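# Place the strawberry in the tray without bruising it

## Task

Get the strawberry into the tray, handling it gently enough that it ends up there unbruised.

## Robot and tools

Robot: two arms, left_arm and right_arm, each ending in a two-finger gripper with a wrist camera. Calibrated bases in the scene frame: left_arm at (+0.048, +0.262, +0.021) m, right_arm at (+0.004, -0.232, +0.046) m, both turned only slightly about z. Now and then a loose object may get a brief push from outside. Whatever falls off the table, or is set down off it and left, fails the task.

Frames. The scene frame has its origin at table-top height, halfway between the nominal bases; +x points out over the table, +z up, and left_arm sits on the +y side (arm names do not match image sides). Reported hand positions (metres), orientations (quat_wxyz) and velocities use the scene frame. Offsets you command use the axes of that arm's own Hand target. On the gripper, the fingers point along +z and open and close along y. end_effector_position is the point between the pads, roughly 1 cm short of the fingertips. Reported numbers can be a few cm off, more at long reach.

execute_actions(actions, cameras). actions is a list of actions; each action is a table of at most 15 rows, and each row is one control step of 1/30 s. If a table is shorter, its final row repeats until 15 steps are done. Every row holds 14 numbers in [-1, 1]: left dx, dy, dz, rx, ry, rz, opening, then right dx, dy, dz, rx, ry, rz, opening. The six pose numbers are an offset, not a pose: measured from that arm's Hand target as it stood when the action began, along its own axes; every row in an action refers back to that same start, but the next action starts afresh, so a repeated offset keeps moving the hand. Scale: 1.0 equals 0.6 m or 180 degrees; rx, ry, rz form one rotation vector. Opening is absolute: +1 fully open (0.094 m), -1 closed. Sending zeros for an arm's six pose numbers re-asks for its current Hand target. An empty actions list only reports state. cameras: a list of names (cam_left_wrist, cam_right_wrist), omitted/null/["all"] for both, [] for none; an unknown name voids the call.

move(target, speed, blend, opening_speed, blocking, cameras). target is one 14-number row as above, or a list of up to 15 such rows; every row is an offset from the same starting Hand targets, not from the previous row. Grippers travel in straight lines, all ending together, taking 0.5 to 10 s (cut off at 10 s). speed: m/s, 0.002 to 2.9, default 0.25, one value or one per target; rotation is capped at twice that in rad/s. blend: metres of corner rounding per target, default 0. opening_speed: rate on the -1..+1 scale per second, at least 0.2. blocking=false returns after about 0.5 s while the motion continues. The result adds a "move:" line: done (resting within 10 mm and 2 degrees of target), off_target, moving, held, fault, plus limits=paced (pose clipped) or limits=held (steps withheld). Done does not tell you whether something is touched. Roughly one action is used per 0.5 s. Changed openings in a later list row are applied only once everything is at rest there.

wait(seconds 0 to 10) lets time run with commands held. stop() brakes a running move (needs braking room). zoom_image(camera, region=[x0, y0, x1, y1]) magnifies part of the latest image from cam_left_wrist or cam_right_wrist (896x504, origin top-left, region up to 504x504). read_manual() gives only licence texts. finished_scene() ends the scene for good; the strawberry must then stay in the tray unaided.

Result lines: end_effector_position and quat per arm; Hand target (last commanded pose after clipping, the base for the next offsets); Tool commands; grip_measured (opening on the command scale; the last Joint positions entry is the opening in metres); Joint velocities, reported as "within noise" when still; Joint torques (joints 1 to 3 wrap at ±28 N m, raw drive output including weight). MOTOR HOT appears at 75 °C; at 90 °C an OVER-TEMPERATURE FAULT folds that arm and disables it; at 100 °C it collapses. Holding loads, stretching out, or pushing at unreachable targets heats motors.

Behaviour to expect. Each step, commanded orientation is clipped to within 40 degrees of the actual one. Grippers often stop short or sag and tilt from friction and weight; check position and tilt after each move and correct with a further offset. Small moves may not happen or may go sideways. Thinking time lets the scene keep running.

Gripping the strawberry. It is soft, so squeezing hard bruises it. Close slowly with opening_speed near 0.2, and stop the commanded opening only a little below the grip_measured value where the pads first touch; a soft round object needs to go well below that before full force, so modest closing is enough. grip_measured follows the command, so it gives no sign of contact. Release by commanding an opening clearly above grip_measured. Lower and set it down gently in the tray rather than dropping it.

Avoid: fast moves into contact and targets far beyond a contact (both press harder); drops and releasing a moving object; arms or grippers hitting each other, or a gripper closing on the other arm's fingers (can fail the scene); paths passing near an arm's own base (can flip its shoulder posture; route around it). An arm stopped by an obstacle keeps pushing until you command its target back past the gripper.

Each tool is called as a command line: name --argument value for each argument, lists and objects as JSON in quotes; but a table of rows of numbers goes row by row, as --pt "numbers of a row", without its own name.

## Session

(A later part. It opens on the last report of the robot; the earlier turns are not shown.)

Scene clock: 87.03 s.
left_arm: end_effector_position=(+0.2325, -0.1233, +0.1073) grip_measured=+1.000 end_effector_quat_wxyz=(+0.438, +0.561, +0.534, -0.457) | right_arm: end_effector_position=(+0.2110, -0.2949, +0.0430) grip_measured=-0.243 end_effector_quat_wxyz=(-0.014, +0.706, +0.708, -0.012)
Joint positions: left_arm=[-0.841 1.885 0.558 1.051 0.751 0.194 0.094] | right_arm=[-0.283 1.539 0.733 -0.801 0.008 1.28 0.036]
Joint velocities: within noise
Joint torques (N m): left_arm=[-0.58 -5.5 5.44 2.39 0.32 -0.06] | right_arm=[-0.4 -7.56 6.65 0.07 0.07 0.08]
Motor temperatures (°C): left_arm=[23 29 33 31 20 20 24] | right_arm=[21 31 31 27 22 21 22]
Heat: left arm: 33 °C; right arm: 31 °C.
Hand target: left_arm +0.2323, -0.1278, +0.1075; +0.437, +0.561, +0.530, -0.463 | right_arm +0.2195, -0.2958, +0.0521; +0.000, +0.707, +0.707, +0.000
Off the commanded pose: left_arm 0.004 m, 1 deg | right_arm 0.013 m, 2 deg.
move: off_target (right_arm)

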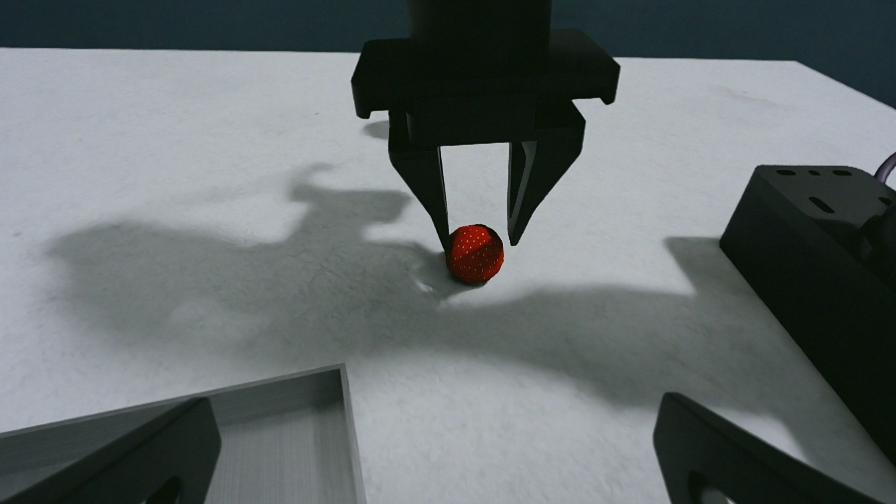

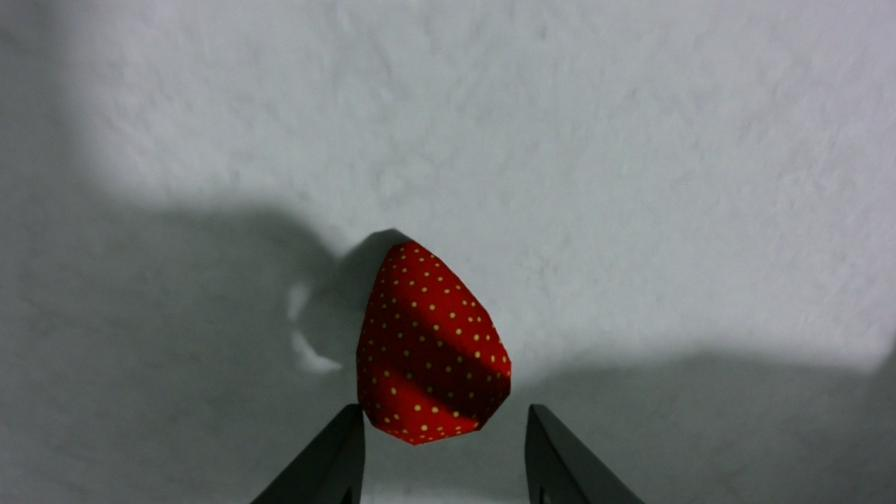

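move --pt "0 0 0 0 0 0 1 0 0 0 0 0 0 0.1" --pt "0 0 0 0 0 0 1 -0.0047 -0.0087 0.0498 0 0 0 0.1" --speed 0.15

zoom_image --camera "cam_left_wrist" --region '[394, 190, 534, 310]'

Scene clock: 91.57 s.
left_arm: end_effector_position=(+0.2325, -0.1233, +0.1073) grip_measured=+1.000 end_effector_quat_wxyz=(+0.438, +0.561, +0.534, -0.457) | right_arm: end_effector_position=(+0.2132, -0.2982, +0.0238) grip_measured=+0.098 end_effector_quat_wxyz=(+0.001, +0.709, +0.706, -0.004)
Joint positions: left_arm=[-0.841 1.885 0.558 1.051 0.751 0.194 0.094] | right_arm=[-0.295 1.571 0.673 -0.675 0.008 1.275 0.052]
Joint velocities: within noise
Joint torques (N m): left_arm=[-0.49 -5.41 5.44 2.36 0.31 -0.06] | right_arm=[-1.01 -4.75 4.37 0.35 0.08 -0.06]
Motor temperatures (°C): left_arm=[23 29 33 31 20 20 24] | right_arm=[21 32 31 27 22 21 22]
Heat: left arm: 33 °C; right arm: 32 °C.
Hand target: left_arm +0.2323, -0.1278, +0.1074; +0.437, +0.561, +0.530, -0.463 | right_arm +0.2143, -0.2986, +0.0223; +0.000, +0.707, +0.707, +0.000
Off the commanded pose: left_arm 0.004 m, 1 deg | right_arm 0.002 m, 0 deg.
move: done

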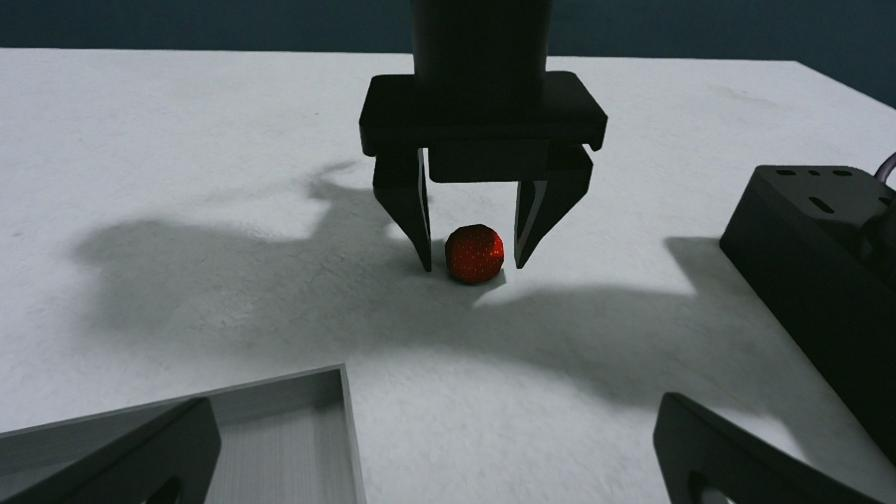

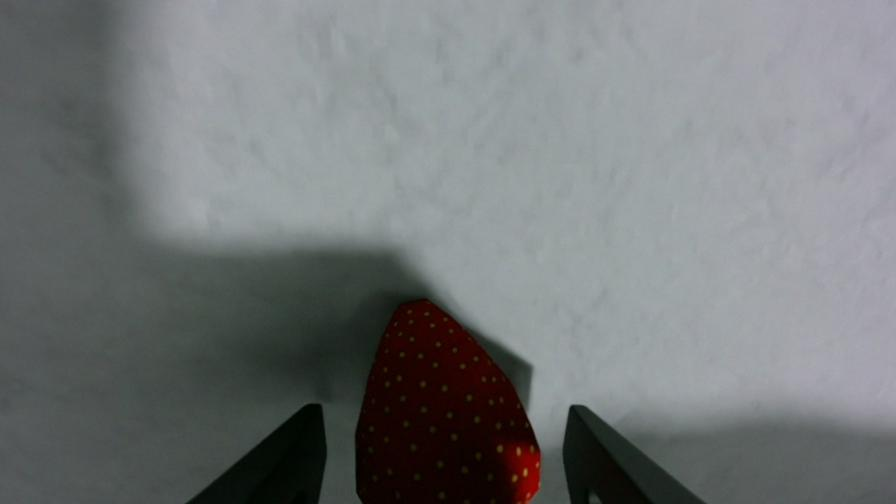

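Scaled by 3.600 from the camera's 896x504 image, which has a finer 1280x720 frame.

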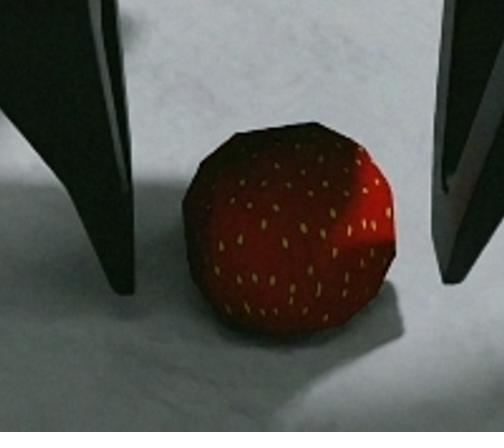

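move --pt "0 0 0 0 0 0 1 0 -0.0015 0 0 0 0 -0.258" --pt "0 0 0 0 0 0 1 0 -0.0015 -0.08 0 0 0 -0.258" --speed 0.15 --opening_speed 0.3

Scene clock: 96.77 s.
left_arm: end_effector_position=(+0.2325, -0.1234, +0.1073) grip_measured=+1.000 end_effector_quat_wxyz=(+0.438, +0.561, +0.534, -0.457) | right_arm: end_effector_position=(+0.2069, -0.2963, +0.0619) grip_measured=-0.256 end_effector_quat_wxyz=(-0.011, +0.708, +0.706, -0.011)
Joint positions: left_arm=[-0.841 1.885 0.558 1.051 0.751 0.194 0.094] | right_arm=[-0.295 1.478 0.764 -0.887 0.008 1.273 0.035]
Joint velocities: within noise
Joint torques (N m): left_arm=[-0.53 -5.52 5.48 2.4 0.29 -0.08] | right_arm=[-1.09 -6.91 6.84 0.11 0.07 -0.05]
Motor temperatures (°C): left_arm=[23 29 33 31 20 20 24] | right_arm=[21 32 31 27 22 21 22]
Heat: left arm: 33 °C; right arm: 32 °C.
Hand target: left_arm +0.2323, -0.1278, +0.1075; +0.437, +0.561, +0.530, -0.463 | right_arm +0.2134, -0.2986, +0.0703; +0.000, +0.707, +0.707, +0.000
Off the commanded pose: left_arm 0.004 m, 1 deg | right_arm 0.011 m, 2 deg.
move: off_target (right_arm)

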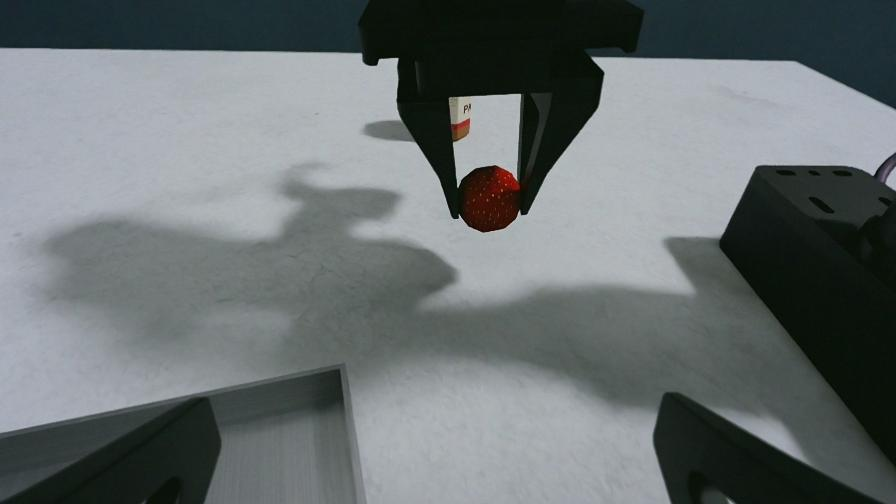

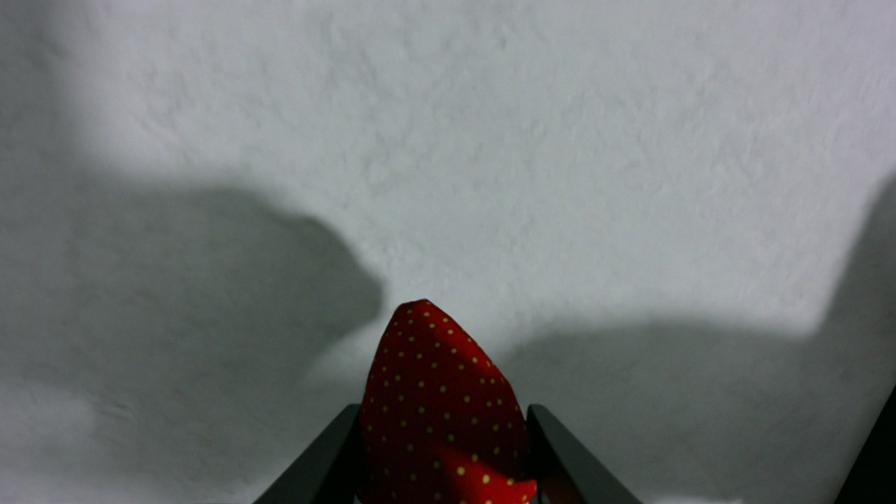

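move --pt "-0.1448 0.0357 -0.5031 -0.3657 0.0169 -0.2191 1 0 0 -0.0995 0 0 0 -0.258" --pt "-0.1448 0.0357 -0.5031 -0.3657 0.0169 -0.2191 1 0.3477 0.2193 -0.0828 0 0 0 -0.258" --speed '[0.3, 0.15]'

Scene clock: 111.03 s.
left_arm: end_effector_position=(+0.2687, +0.1475, +0.2476) grip_measured=+1.000 end_effector_quat_wxyz=(+0.484, +0.059, +0.848, -0.211) | right_arm: end_effector_position=(+0.3410, -0.0923, +0.1158) grip_measured=-0.256 end_effector_quat_wxyz=(+0.000, +0.704, +0.710, -0.005)
Joint positions: left_arm=[-0.471 0.531 0.651 -0.579 0.003 -0.341 0.094] | right_arm=[0.401 1.952 1.54 -1.168 0.004 1.957 0.035]
Joint velocities: within noise
Joint torques (N m): left_arm=[0.54 1.59 8.32 2.12 -0.08 -0.07] | right_arm=[-0.47 -9.54 7.86 0.08 0.11 0.14]
Motor temperatures (°C): left_arm=[23 29 34 32 20 20 24] | right_arm=[21 33 32 27 22 21 22]
Heat: left arm: 34 °C; right arm: 33 °C.
Hand target: left_arm +0.2699, +0.1503, +0.2501; +0.480, +0.050, +0.851, -0.206 | right_arm +0.3452, -0.0899, +0.1198; +0.000, +0.707, +0.707, +0.000
Off the commanded pose: left_arm 0.004 m, 1 deg | right_arm 0.006 m, 1 deg.
move: done

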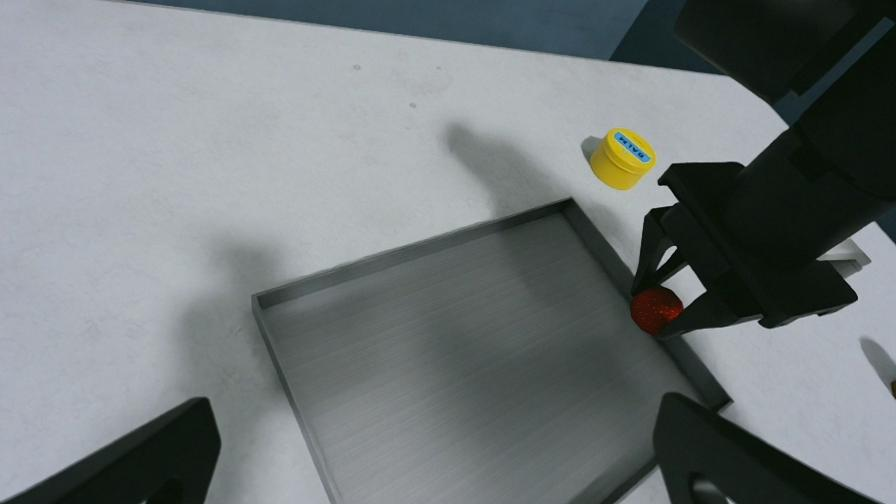

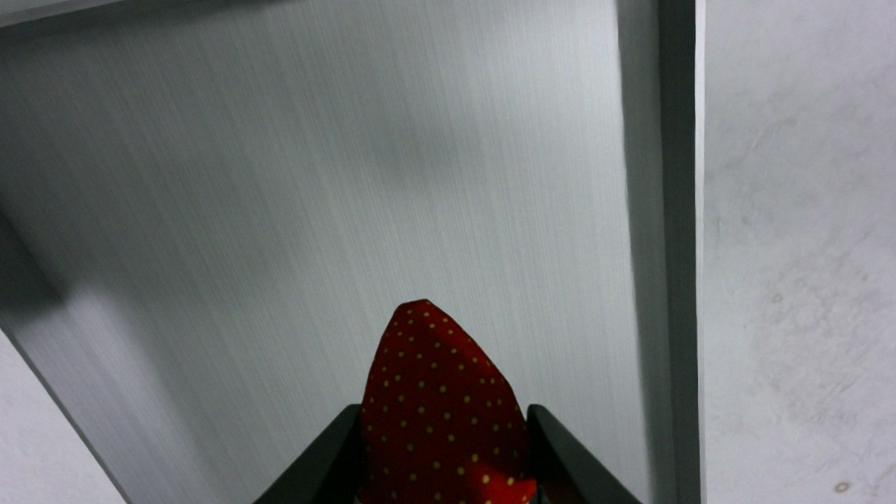

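move --target '[0, 0, 0, 0, 0, 0, 1, 0, 0, 0.1363, 0, 0, 0, -0.258]' --speed 0.12

zoom_image --camera "cam_left_wrist" --region '[520, 270, 760, 430]'

Scene clock: 115.97 s.
left_arm: end_effector_position=(+0.2686, +0.1477, +0.2473) grip_measured=+1.000 end_effector_quat_wxyz=(+0.483, +0.058, +0.848, -0.211) | right_arm: end_effector_position=(+0.3435, -0.0913, +0.0388) grip_measured=-0.256 end_effector_quat_wxyz=(+0.000, +0.704, +0.710, -0.004)
Joint positions: left_arm=[-0.471 0.531 0.651 -0.581 0.003 -0.341 0.094] | right_arm=[0.401 2.05 1.36 -0.888 0.004 1.957 0.035]
Joint velocities: within noise
Joint torques (N m): left_arm=[0.43 1.58 8.31 2.14 -0.07 -0.08] | right_arm=[-0.49 -10.28 5.05 0.31 0.11 0.13]
Motor temperatures (°C): left_arm=[23 29 35 32 20 20 24] | right_arm=[21 33 32 27 22 21 22]
Heat: left arm: 35 °C; right arm: 33 °C.
Hand target: left_arm +0.2699, +0.1503, +0.2500; +0.480, +0.050, +0.851, -0.206 | right_arm +0.3451, -0.0900, +0.0380; +0.000, +0.707, +0.707, +0.000
Off the commanded pose: left_arm 0.004 m, 1 deg | right_arm 0.002 m, 1 deg.
move: done

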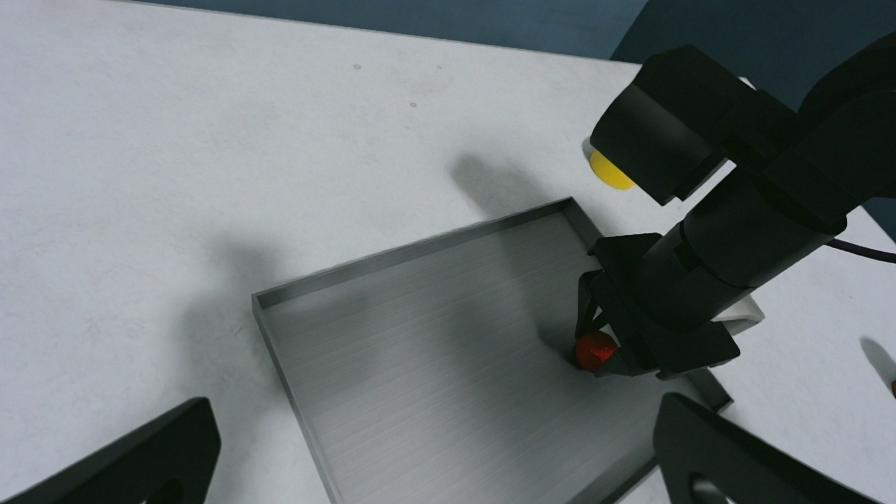

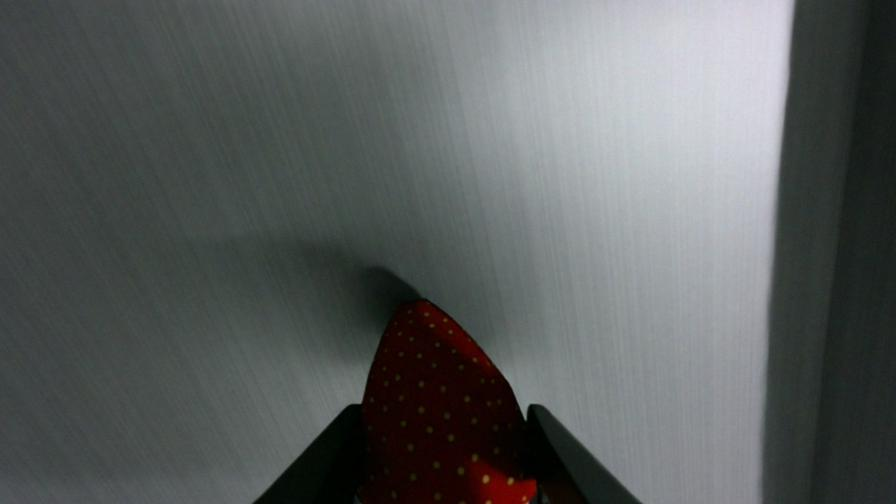

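Scaled by 2.100 from the camera's 896x504 image, which has a finer 1280x720 frame.

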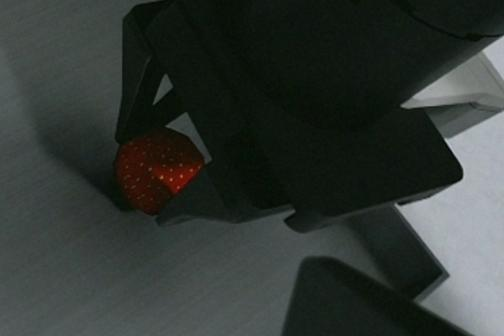

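move --target '[0, 0, 0, 0, 0, 0, 1, 0, 0, 0.0085, 0, 0, 0, -0.258]' --speed 0.04 --cameras '["cam_right_wrist"]'

Scene clock: 117.80 s.
left_arm: end_effector_position=(+0.2686, +0.1477, +0.2473) grip_measured=+1.000 end_effector_quat_wxyz=(+0.483, +0.058, +0.848, -0.211) | right_arm: end_effector_position=(+0.3453, -0.0905, +0.0373) grip_measured=-0.256 end_effector_quat_wxyz=(+0.002, +0.704, +0.710, +0.001)
Joint positions: left_arm=[-0.471 0.531 0.651 -0.581 0.003 -0.341 0.094] | right_arm=[0.401 2.05 1.354 -0.871 0.004 1.957 0.035]
Joint velocities: within noise
Joint torques (N m): left_arm=[0.4 1.7 8.39 2.19 -0.06 -0.07] | right_arm=[-0.5 -9.44 4.78 0.29 0.11 0.13]
Motor temperatures (°C): left_arm=[23 29 35 32 20 20 24] | right_arm=[21 34 32 27 22 21 22]
Heat: left arm: 35 °C; right arm: 34 °C.
Hand target: left_arm +0.2699, +0.1503, +0.2501; +0.480, +0.050, +0.851, -0.206 | right_arm +0.3451, -0.0900, +0.0329; +0.000, +0.707, +0.707, +0.000
Off the commanded pose: left_arm 0.004 m, 1 deg | right_arm 0.004 m, 1 deg.
move: done
Images, in order (width x height): cam_right_wrist 896x504.

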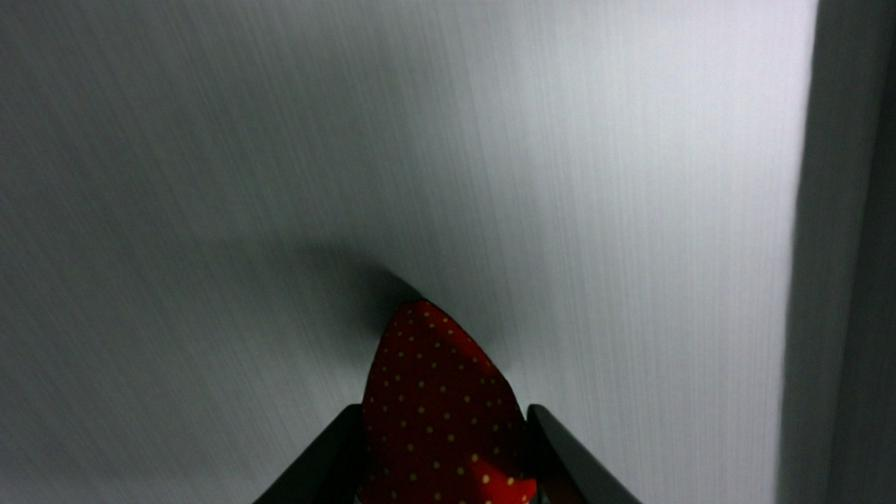

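move --target '[0, 0, 0, 0, 0, 0, 1, 0, 0, 0.008, 0, 0, 0, -0.258]' --speed 0.04 --cameras '["cam_right_wrist"]'

Scene clock: 119.57 s.
left_arm: end_effector_position=(+0.2686, +0.1477, +0.2473) grip_measured=+1.000 end_effector_quat_wxyz=(+0.483, +0.058, +0.848, -0.211) | right_arm: end_effector_position=(+0.3446, -0.0909, +0.0313) grip_measured=-0.256 end_effector_quat_wxyz=(+0.001, +0.704, +0.710, -0.001)
Joint positions: left_arm=[-0.471 0.531 0.651 -0.581 0.003 -0.341 0.094] | right_arm=[0.401 2.062 1.345 -0.856 0.004 1.958 0.035]
Joint velocities: within noise
Joint torques (N m): left_arm=[0.46 1.72 8.39 2.15 -0.08 -0.07] | right_arm=[-0.47 -9.8 4.72 0.33 0.11 0.13]
Motor temperatures (°C): left_arm=[23 28 35 32 20 20 24] | right_arm=[21 34 31 27 22 21 22]
Heat: left arm: 35 °C; right arm: 34 °C.
Hand target: left_arm +0.2699, +0.1503, +0.2500; +0.480, +0.050, +0.851, -0.206 | right_arm +0.3451, -0.0901, +0.0280; +0.000, +0.707, +0.707, +0.000
Off the commanded pose: left_arm 0.004 m, 1 deg | right_arm 0.003 m, 1 deg.
move: done
Images, in order (width x height): cam_right_wrist 896x504.

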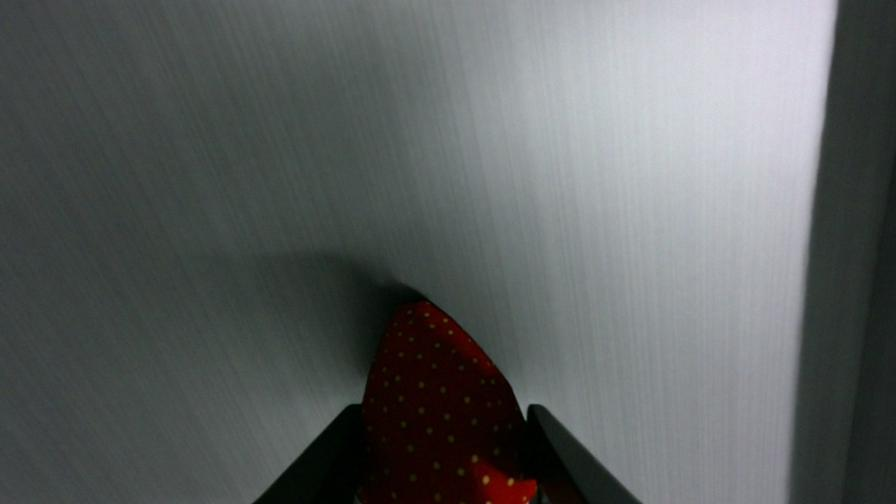

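zoom_image --camera "cam_right_wrist" --region '[320, 230, 520, 350]'

Scaled by 2.520 from the camera's 896x504 image, which has a finer 1280x720 frame.

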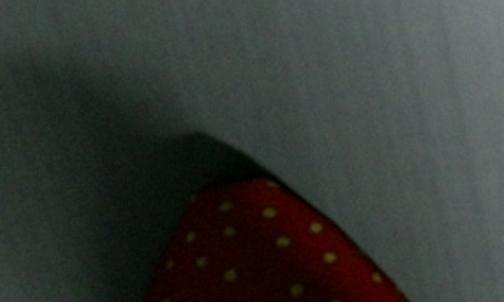

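move --target '[0, 0, 0, 0, 0, 0, 1, 0, 0, 0.0045, 0, 0, 0, -0.258]' --speed 0.03 --cameras '["cam_left_wrist", "cam_right_wrist"]'

zoom_image --camera "cam_right_wrist" --region '[320, 230, 520, 350]'

Scene clock: 124.23 s.
left_arm: end_effector_position=(+0.2686, +0.1477, +0.2473) grip_measured=+1.000 end_effector_quat_wxyz=(+0.483, +0.058, +0.848, -0.211) | right_arm: end_effector_position=(+0.3453, -0.0905, +0.0305) grip_measured=-0.256 end_effector_quat_wxyz=(+0.002, +0.704, +0.710, +0.001)
Joint positions: left_arm=[-0.471 0.531 0.651 -0.581 0.003 -0.341 0.094] | right_arm=[0.401 2.062 1.342 -0.848 0.004 1.958 0.035]
Joint velocities: within noise
Joint torques (N m): left_arm=[0.43 1.68 8.38 2.18 -0.06 -0.07] | right_arm=[-0.34 -9.35 4.59 0.27 0.11 0.13]
Motor temperatures (°C): left_arm=[23 28 36 32 20 20 24] | right_arm=[21 35 31 27 22 21 22]
Heat: left arm: 36 °C; right arm: 35 °C.
Hand target: left_arm +0.2699, +0.1503, +0.2501; +0.480, +0.050, +0.851, -0.206 | right_arm +0.3452, -0.0900, +0.0254; +0.000, +0.707, +0.707, +0.000
Off the commanded pose: left_arm 0.004 m, 1 deg | right_arm 0.005 m, 1 deg.
move: done

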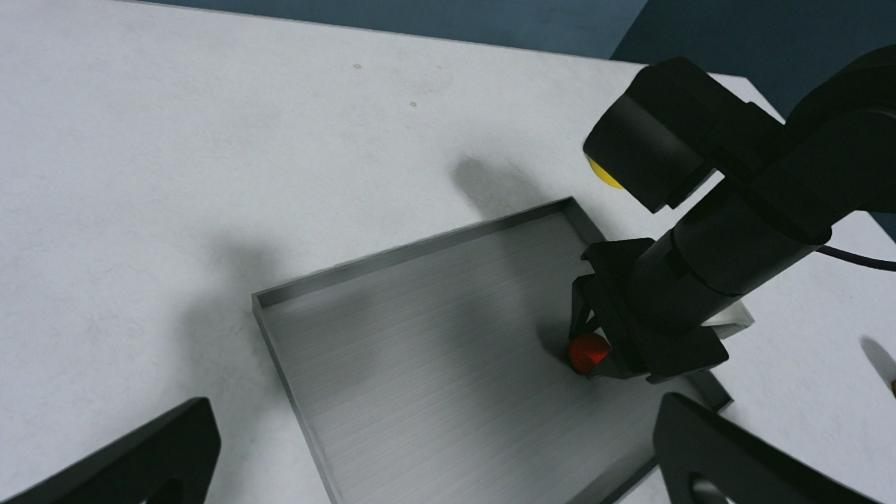

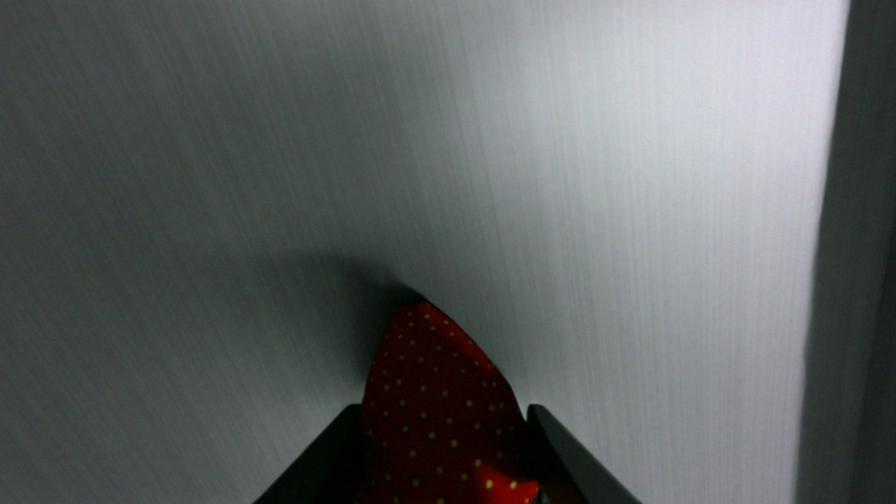

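Scaled by 2.520 from the camera's 896x504 image, which has a finer 1280x720 frame.

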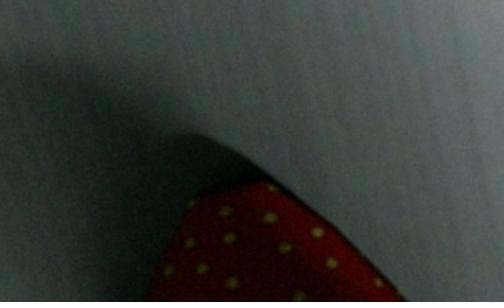

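move --target '[0, 0, 0, 0, 0, 0, 1, 0, 0, 0.004, 0, 0, 0, -0.258]' --speed 0.03 --cameras '["cam_right_wrist"]'

zoom_image --camera "cam_right_wrist" --region '[320, 230, 520, 350]'

Scene clock: 126.33 s.
left_arm: end_effector_position=(+0.2686, +0.1477, +0.2472) grip_measured=+1.000 end_effector_quat_wxyz=(+0.483, +0.058, +0.848, -0.210) | right_arm: end_effector_position=(+0.3453, -0.0906, +0.0273) grip_measured=-0.256 end_effector_quat_wxyz=(+0.002, +0.704, +0.710, +0.000)
Joint positions: left_arm=[-0.471 0.531 0.651 -0.581 0.003 -0.341 0.094] | right_arm=[0.401 2.068 1.338 -0.838 0.004 1.958 0.035]
Joint velocities: within noise
Joint torques (N m): left_arm=[0.44 1.69 8.39 2.16 -0.08 -0.06] | right_arm=[-0.49 -9.62 4.63 0.33 0.11 0.13]
Motor temperatures (°C): left_arm=[23 28 36 32 20 20 24] | right_arm=[21 35 31 27 22 21 22]
Heat: left arm: 36 °C; right arm: 35 °C.
Hand target: left_arm +0.2699, +0.1503, +0.2500; +0.480, +0.050, +0.851, -0.206 | right_arm +0.3452, -0.0900, +0.0230; +0.000, +0.707, +0.707, +0.000
Off the commanded pose: left_arm 0.004 m, 1 deg | right_arm 0.004 m, 1 deg.
move: done
Images, in order (width x height): cam_right_wrist 896x504.

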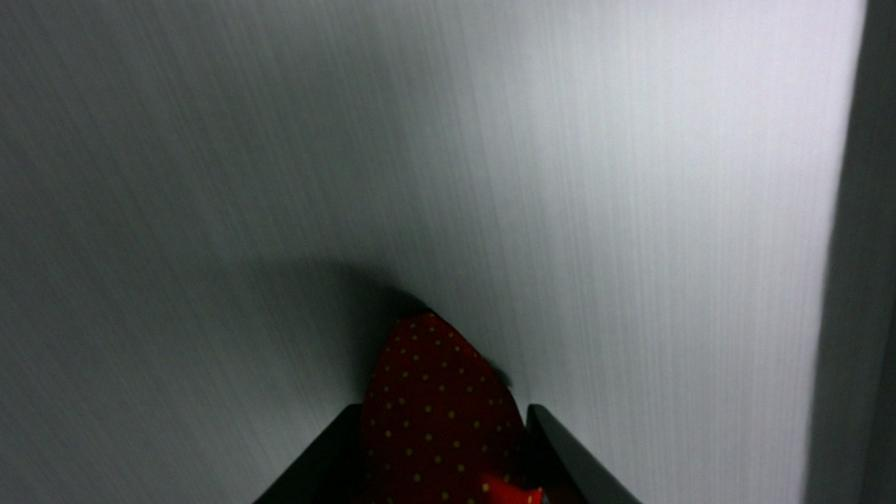

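Scaled by 2.520 from the camera's 896x504 image, which has a finer 1280x720 frame.

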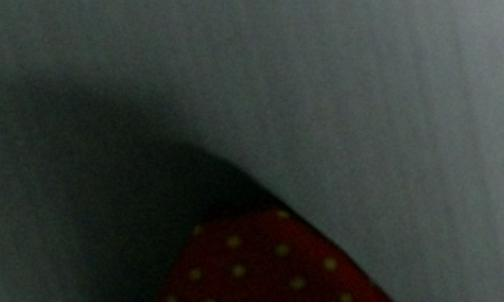

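move --target '[0, 0, 0, 0, 0, 0, 1, 0, 0, -0.004, 0, 0, 0, 0.1]' --speed 0.05 --opening_speed 0.3

Scene clock: 131.27 s.
left_arm: end_effector_position=(+0.2686, +0.1477, +0.2472) grip_measured=+1.000 end_effector_quat_wxyz=(+0.483, +0.058, +0.848, -0.210) | right_arm: end_effector_position=(+0.3453, -0.0905, +0.0272) grip_measured=+0.098 end_effector_quat_wxyz=(+0.002, +0.704, +0.710, +0.000)
Joint positions: left_arm=[-0.471 0.531 0.651 -0.581 0.003 -0.341 0.094] | right_arm=[0.401 2.068 1.338 -0.838 0.004 1.958 0.052]
Joint velocities: within noise
Joint torques (N m): left_arm=[0.43 1.66 8.29 2.17 -0.08 -0.06] | right_arm=[-0.49 -10.03 5 0.23 0.11 0.13]
Motor temperatures (°C): left_arm=[23 28 37 32 20 20 24] | right_arm=[21 36 31 26 22 21 22]
Heat: left arm: 37 °C; right arm: 36 °C.
Hand target: left_arm +0.2699, +0.1503, +0.2501; +0.480, +0.050, +0.851, -0.206 | right_arm +0.3451, -0.0900, +0.0254; +0.000, +0.707, +0.707, +0.000
Off the commanded pose: left_arm 0.004 m, 1 deg | right_arm 0.002 m, 1 deg.
move: done

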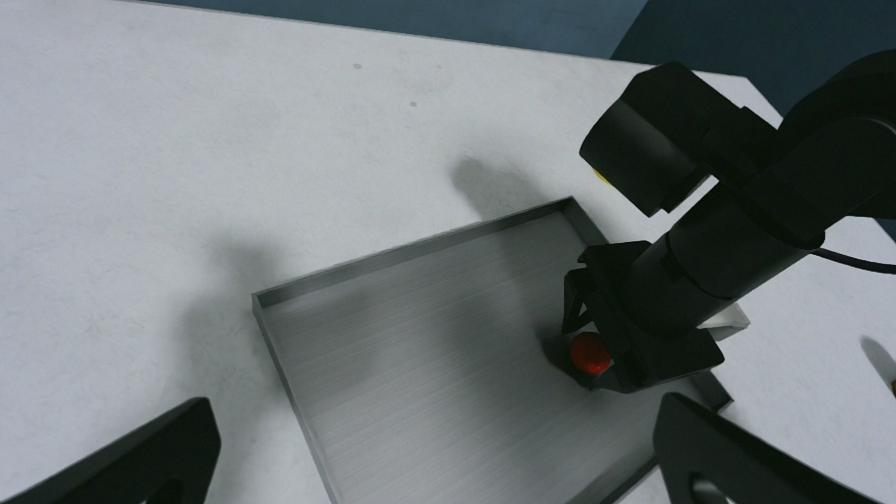

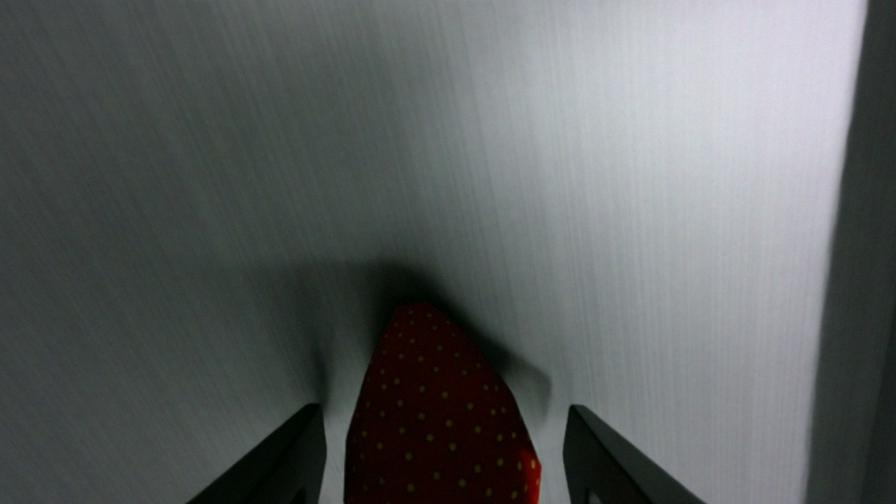

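move --pt "0 0 0 0 0 0 1 0 0 0 0 0 0 0.5" --pt "0 0 0 0 0 0 1 0 0 -0.2 0 0 0 0.5" --speed 0.25 --opening_speed 1.0

Scene clock: 135.03 s.
left_arm: end_effector_position=(+0.2685, +0.1477, +0.2471) grip_measured=+1.000 end_effector_quat_wxyz=(+0.483, +0.058, +0.848, -0.210) | right_arm: end_effector_position=(+0.3422, -0.0919, +0.1338) grip_measured=+0.498 end_effector_quat_wxyz=(-0.004, +0.704, +0.710, -0.015)
Joint positions: left_arm=[-0.471 0.531 0.651 -0.582 0.003 -0.341 0.094] | right_arm=[0.401 1.967 1.632 -1.266 0.004 1.958 0.07]
Joint velocities: within noise
Joint torques (N m): left_arm=[0.47 1.68 8.32 2.17 -0.07 -0.06] | right_arm=[-0.47 -12.22 7.3 0.05 0.11 0.12]
Motor temperatures (°C): left_arm=[23 27 37 32 20 20 24] | right_arm=[21 37 31 26 22 21 22]
Heat: left arm: 37 °C; right arm: 37 °C.
Hand target: left_arm +0.2699, +0.1503, +0.2500; +0.480, +0.050, +0.851, -0.206 | right_arm +0.3451, -0.0900, +0.1454; +0.000, +0.707, +0.707, +0.000
Off the commanded pose: left_arm 0.004 m, 1 deg | right_arm 0.012 m, 2 deg.
move: off_target (right_arm)

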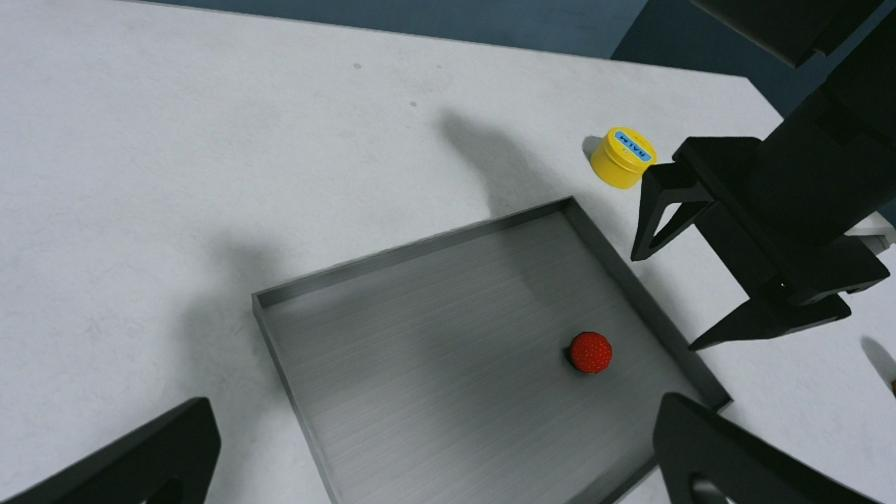

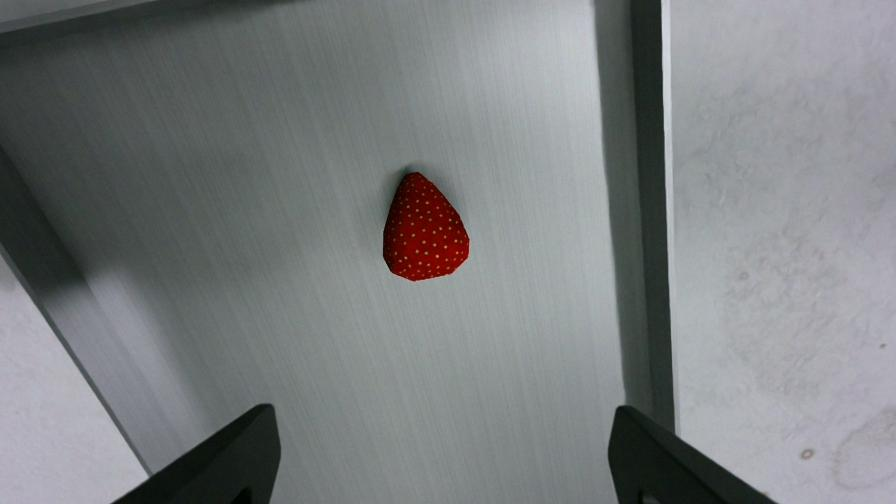

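The strawberry is resting in the tray with no visible marks, and the gripper has lifted clear of it.

finished_scene

The scene is finished: the task was done.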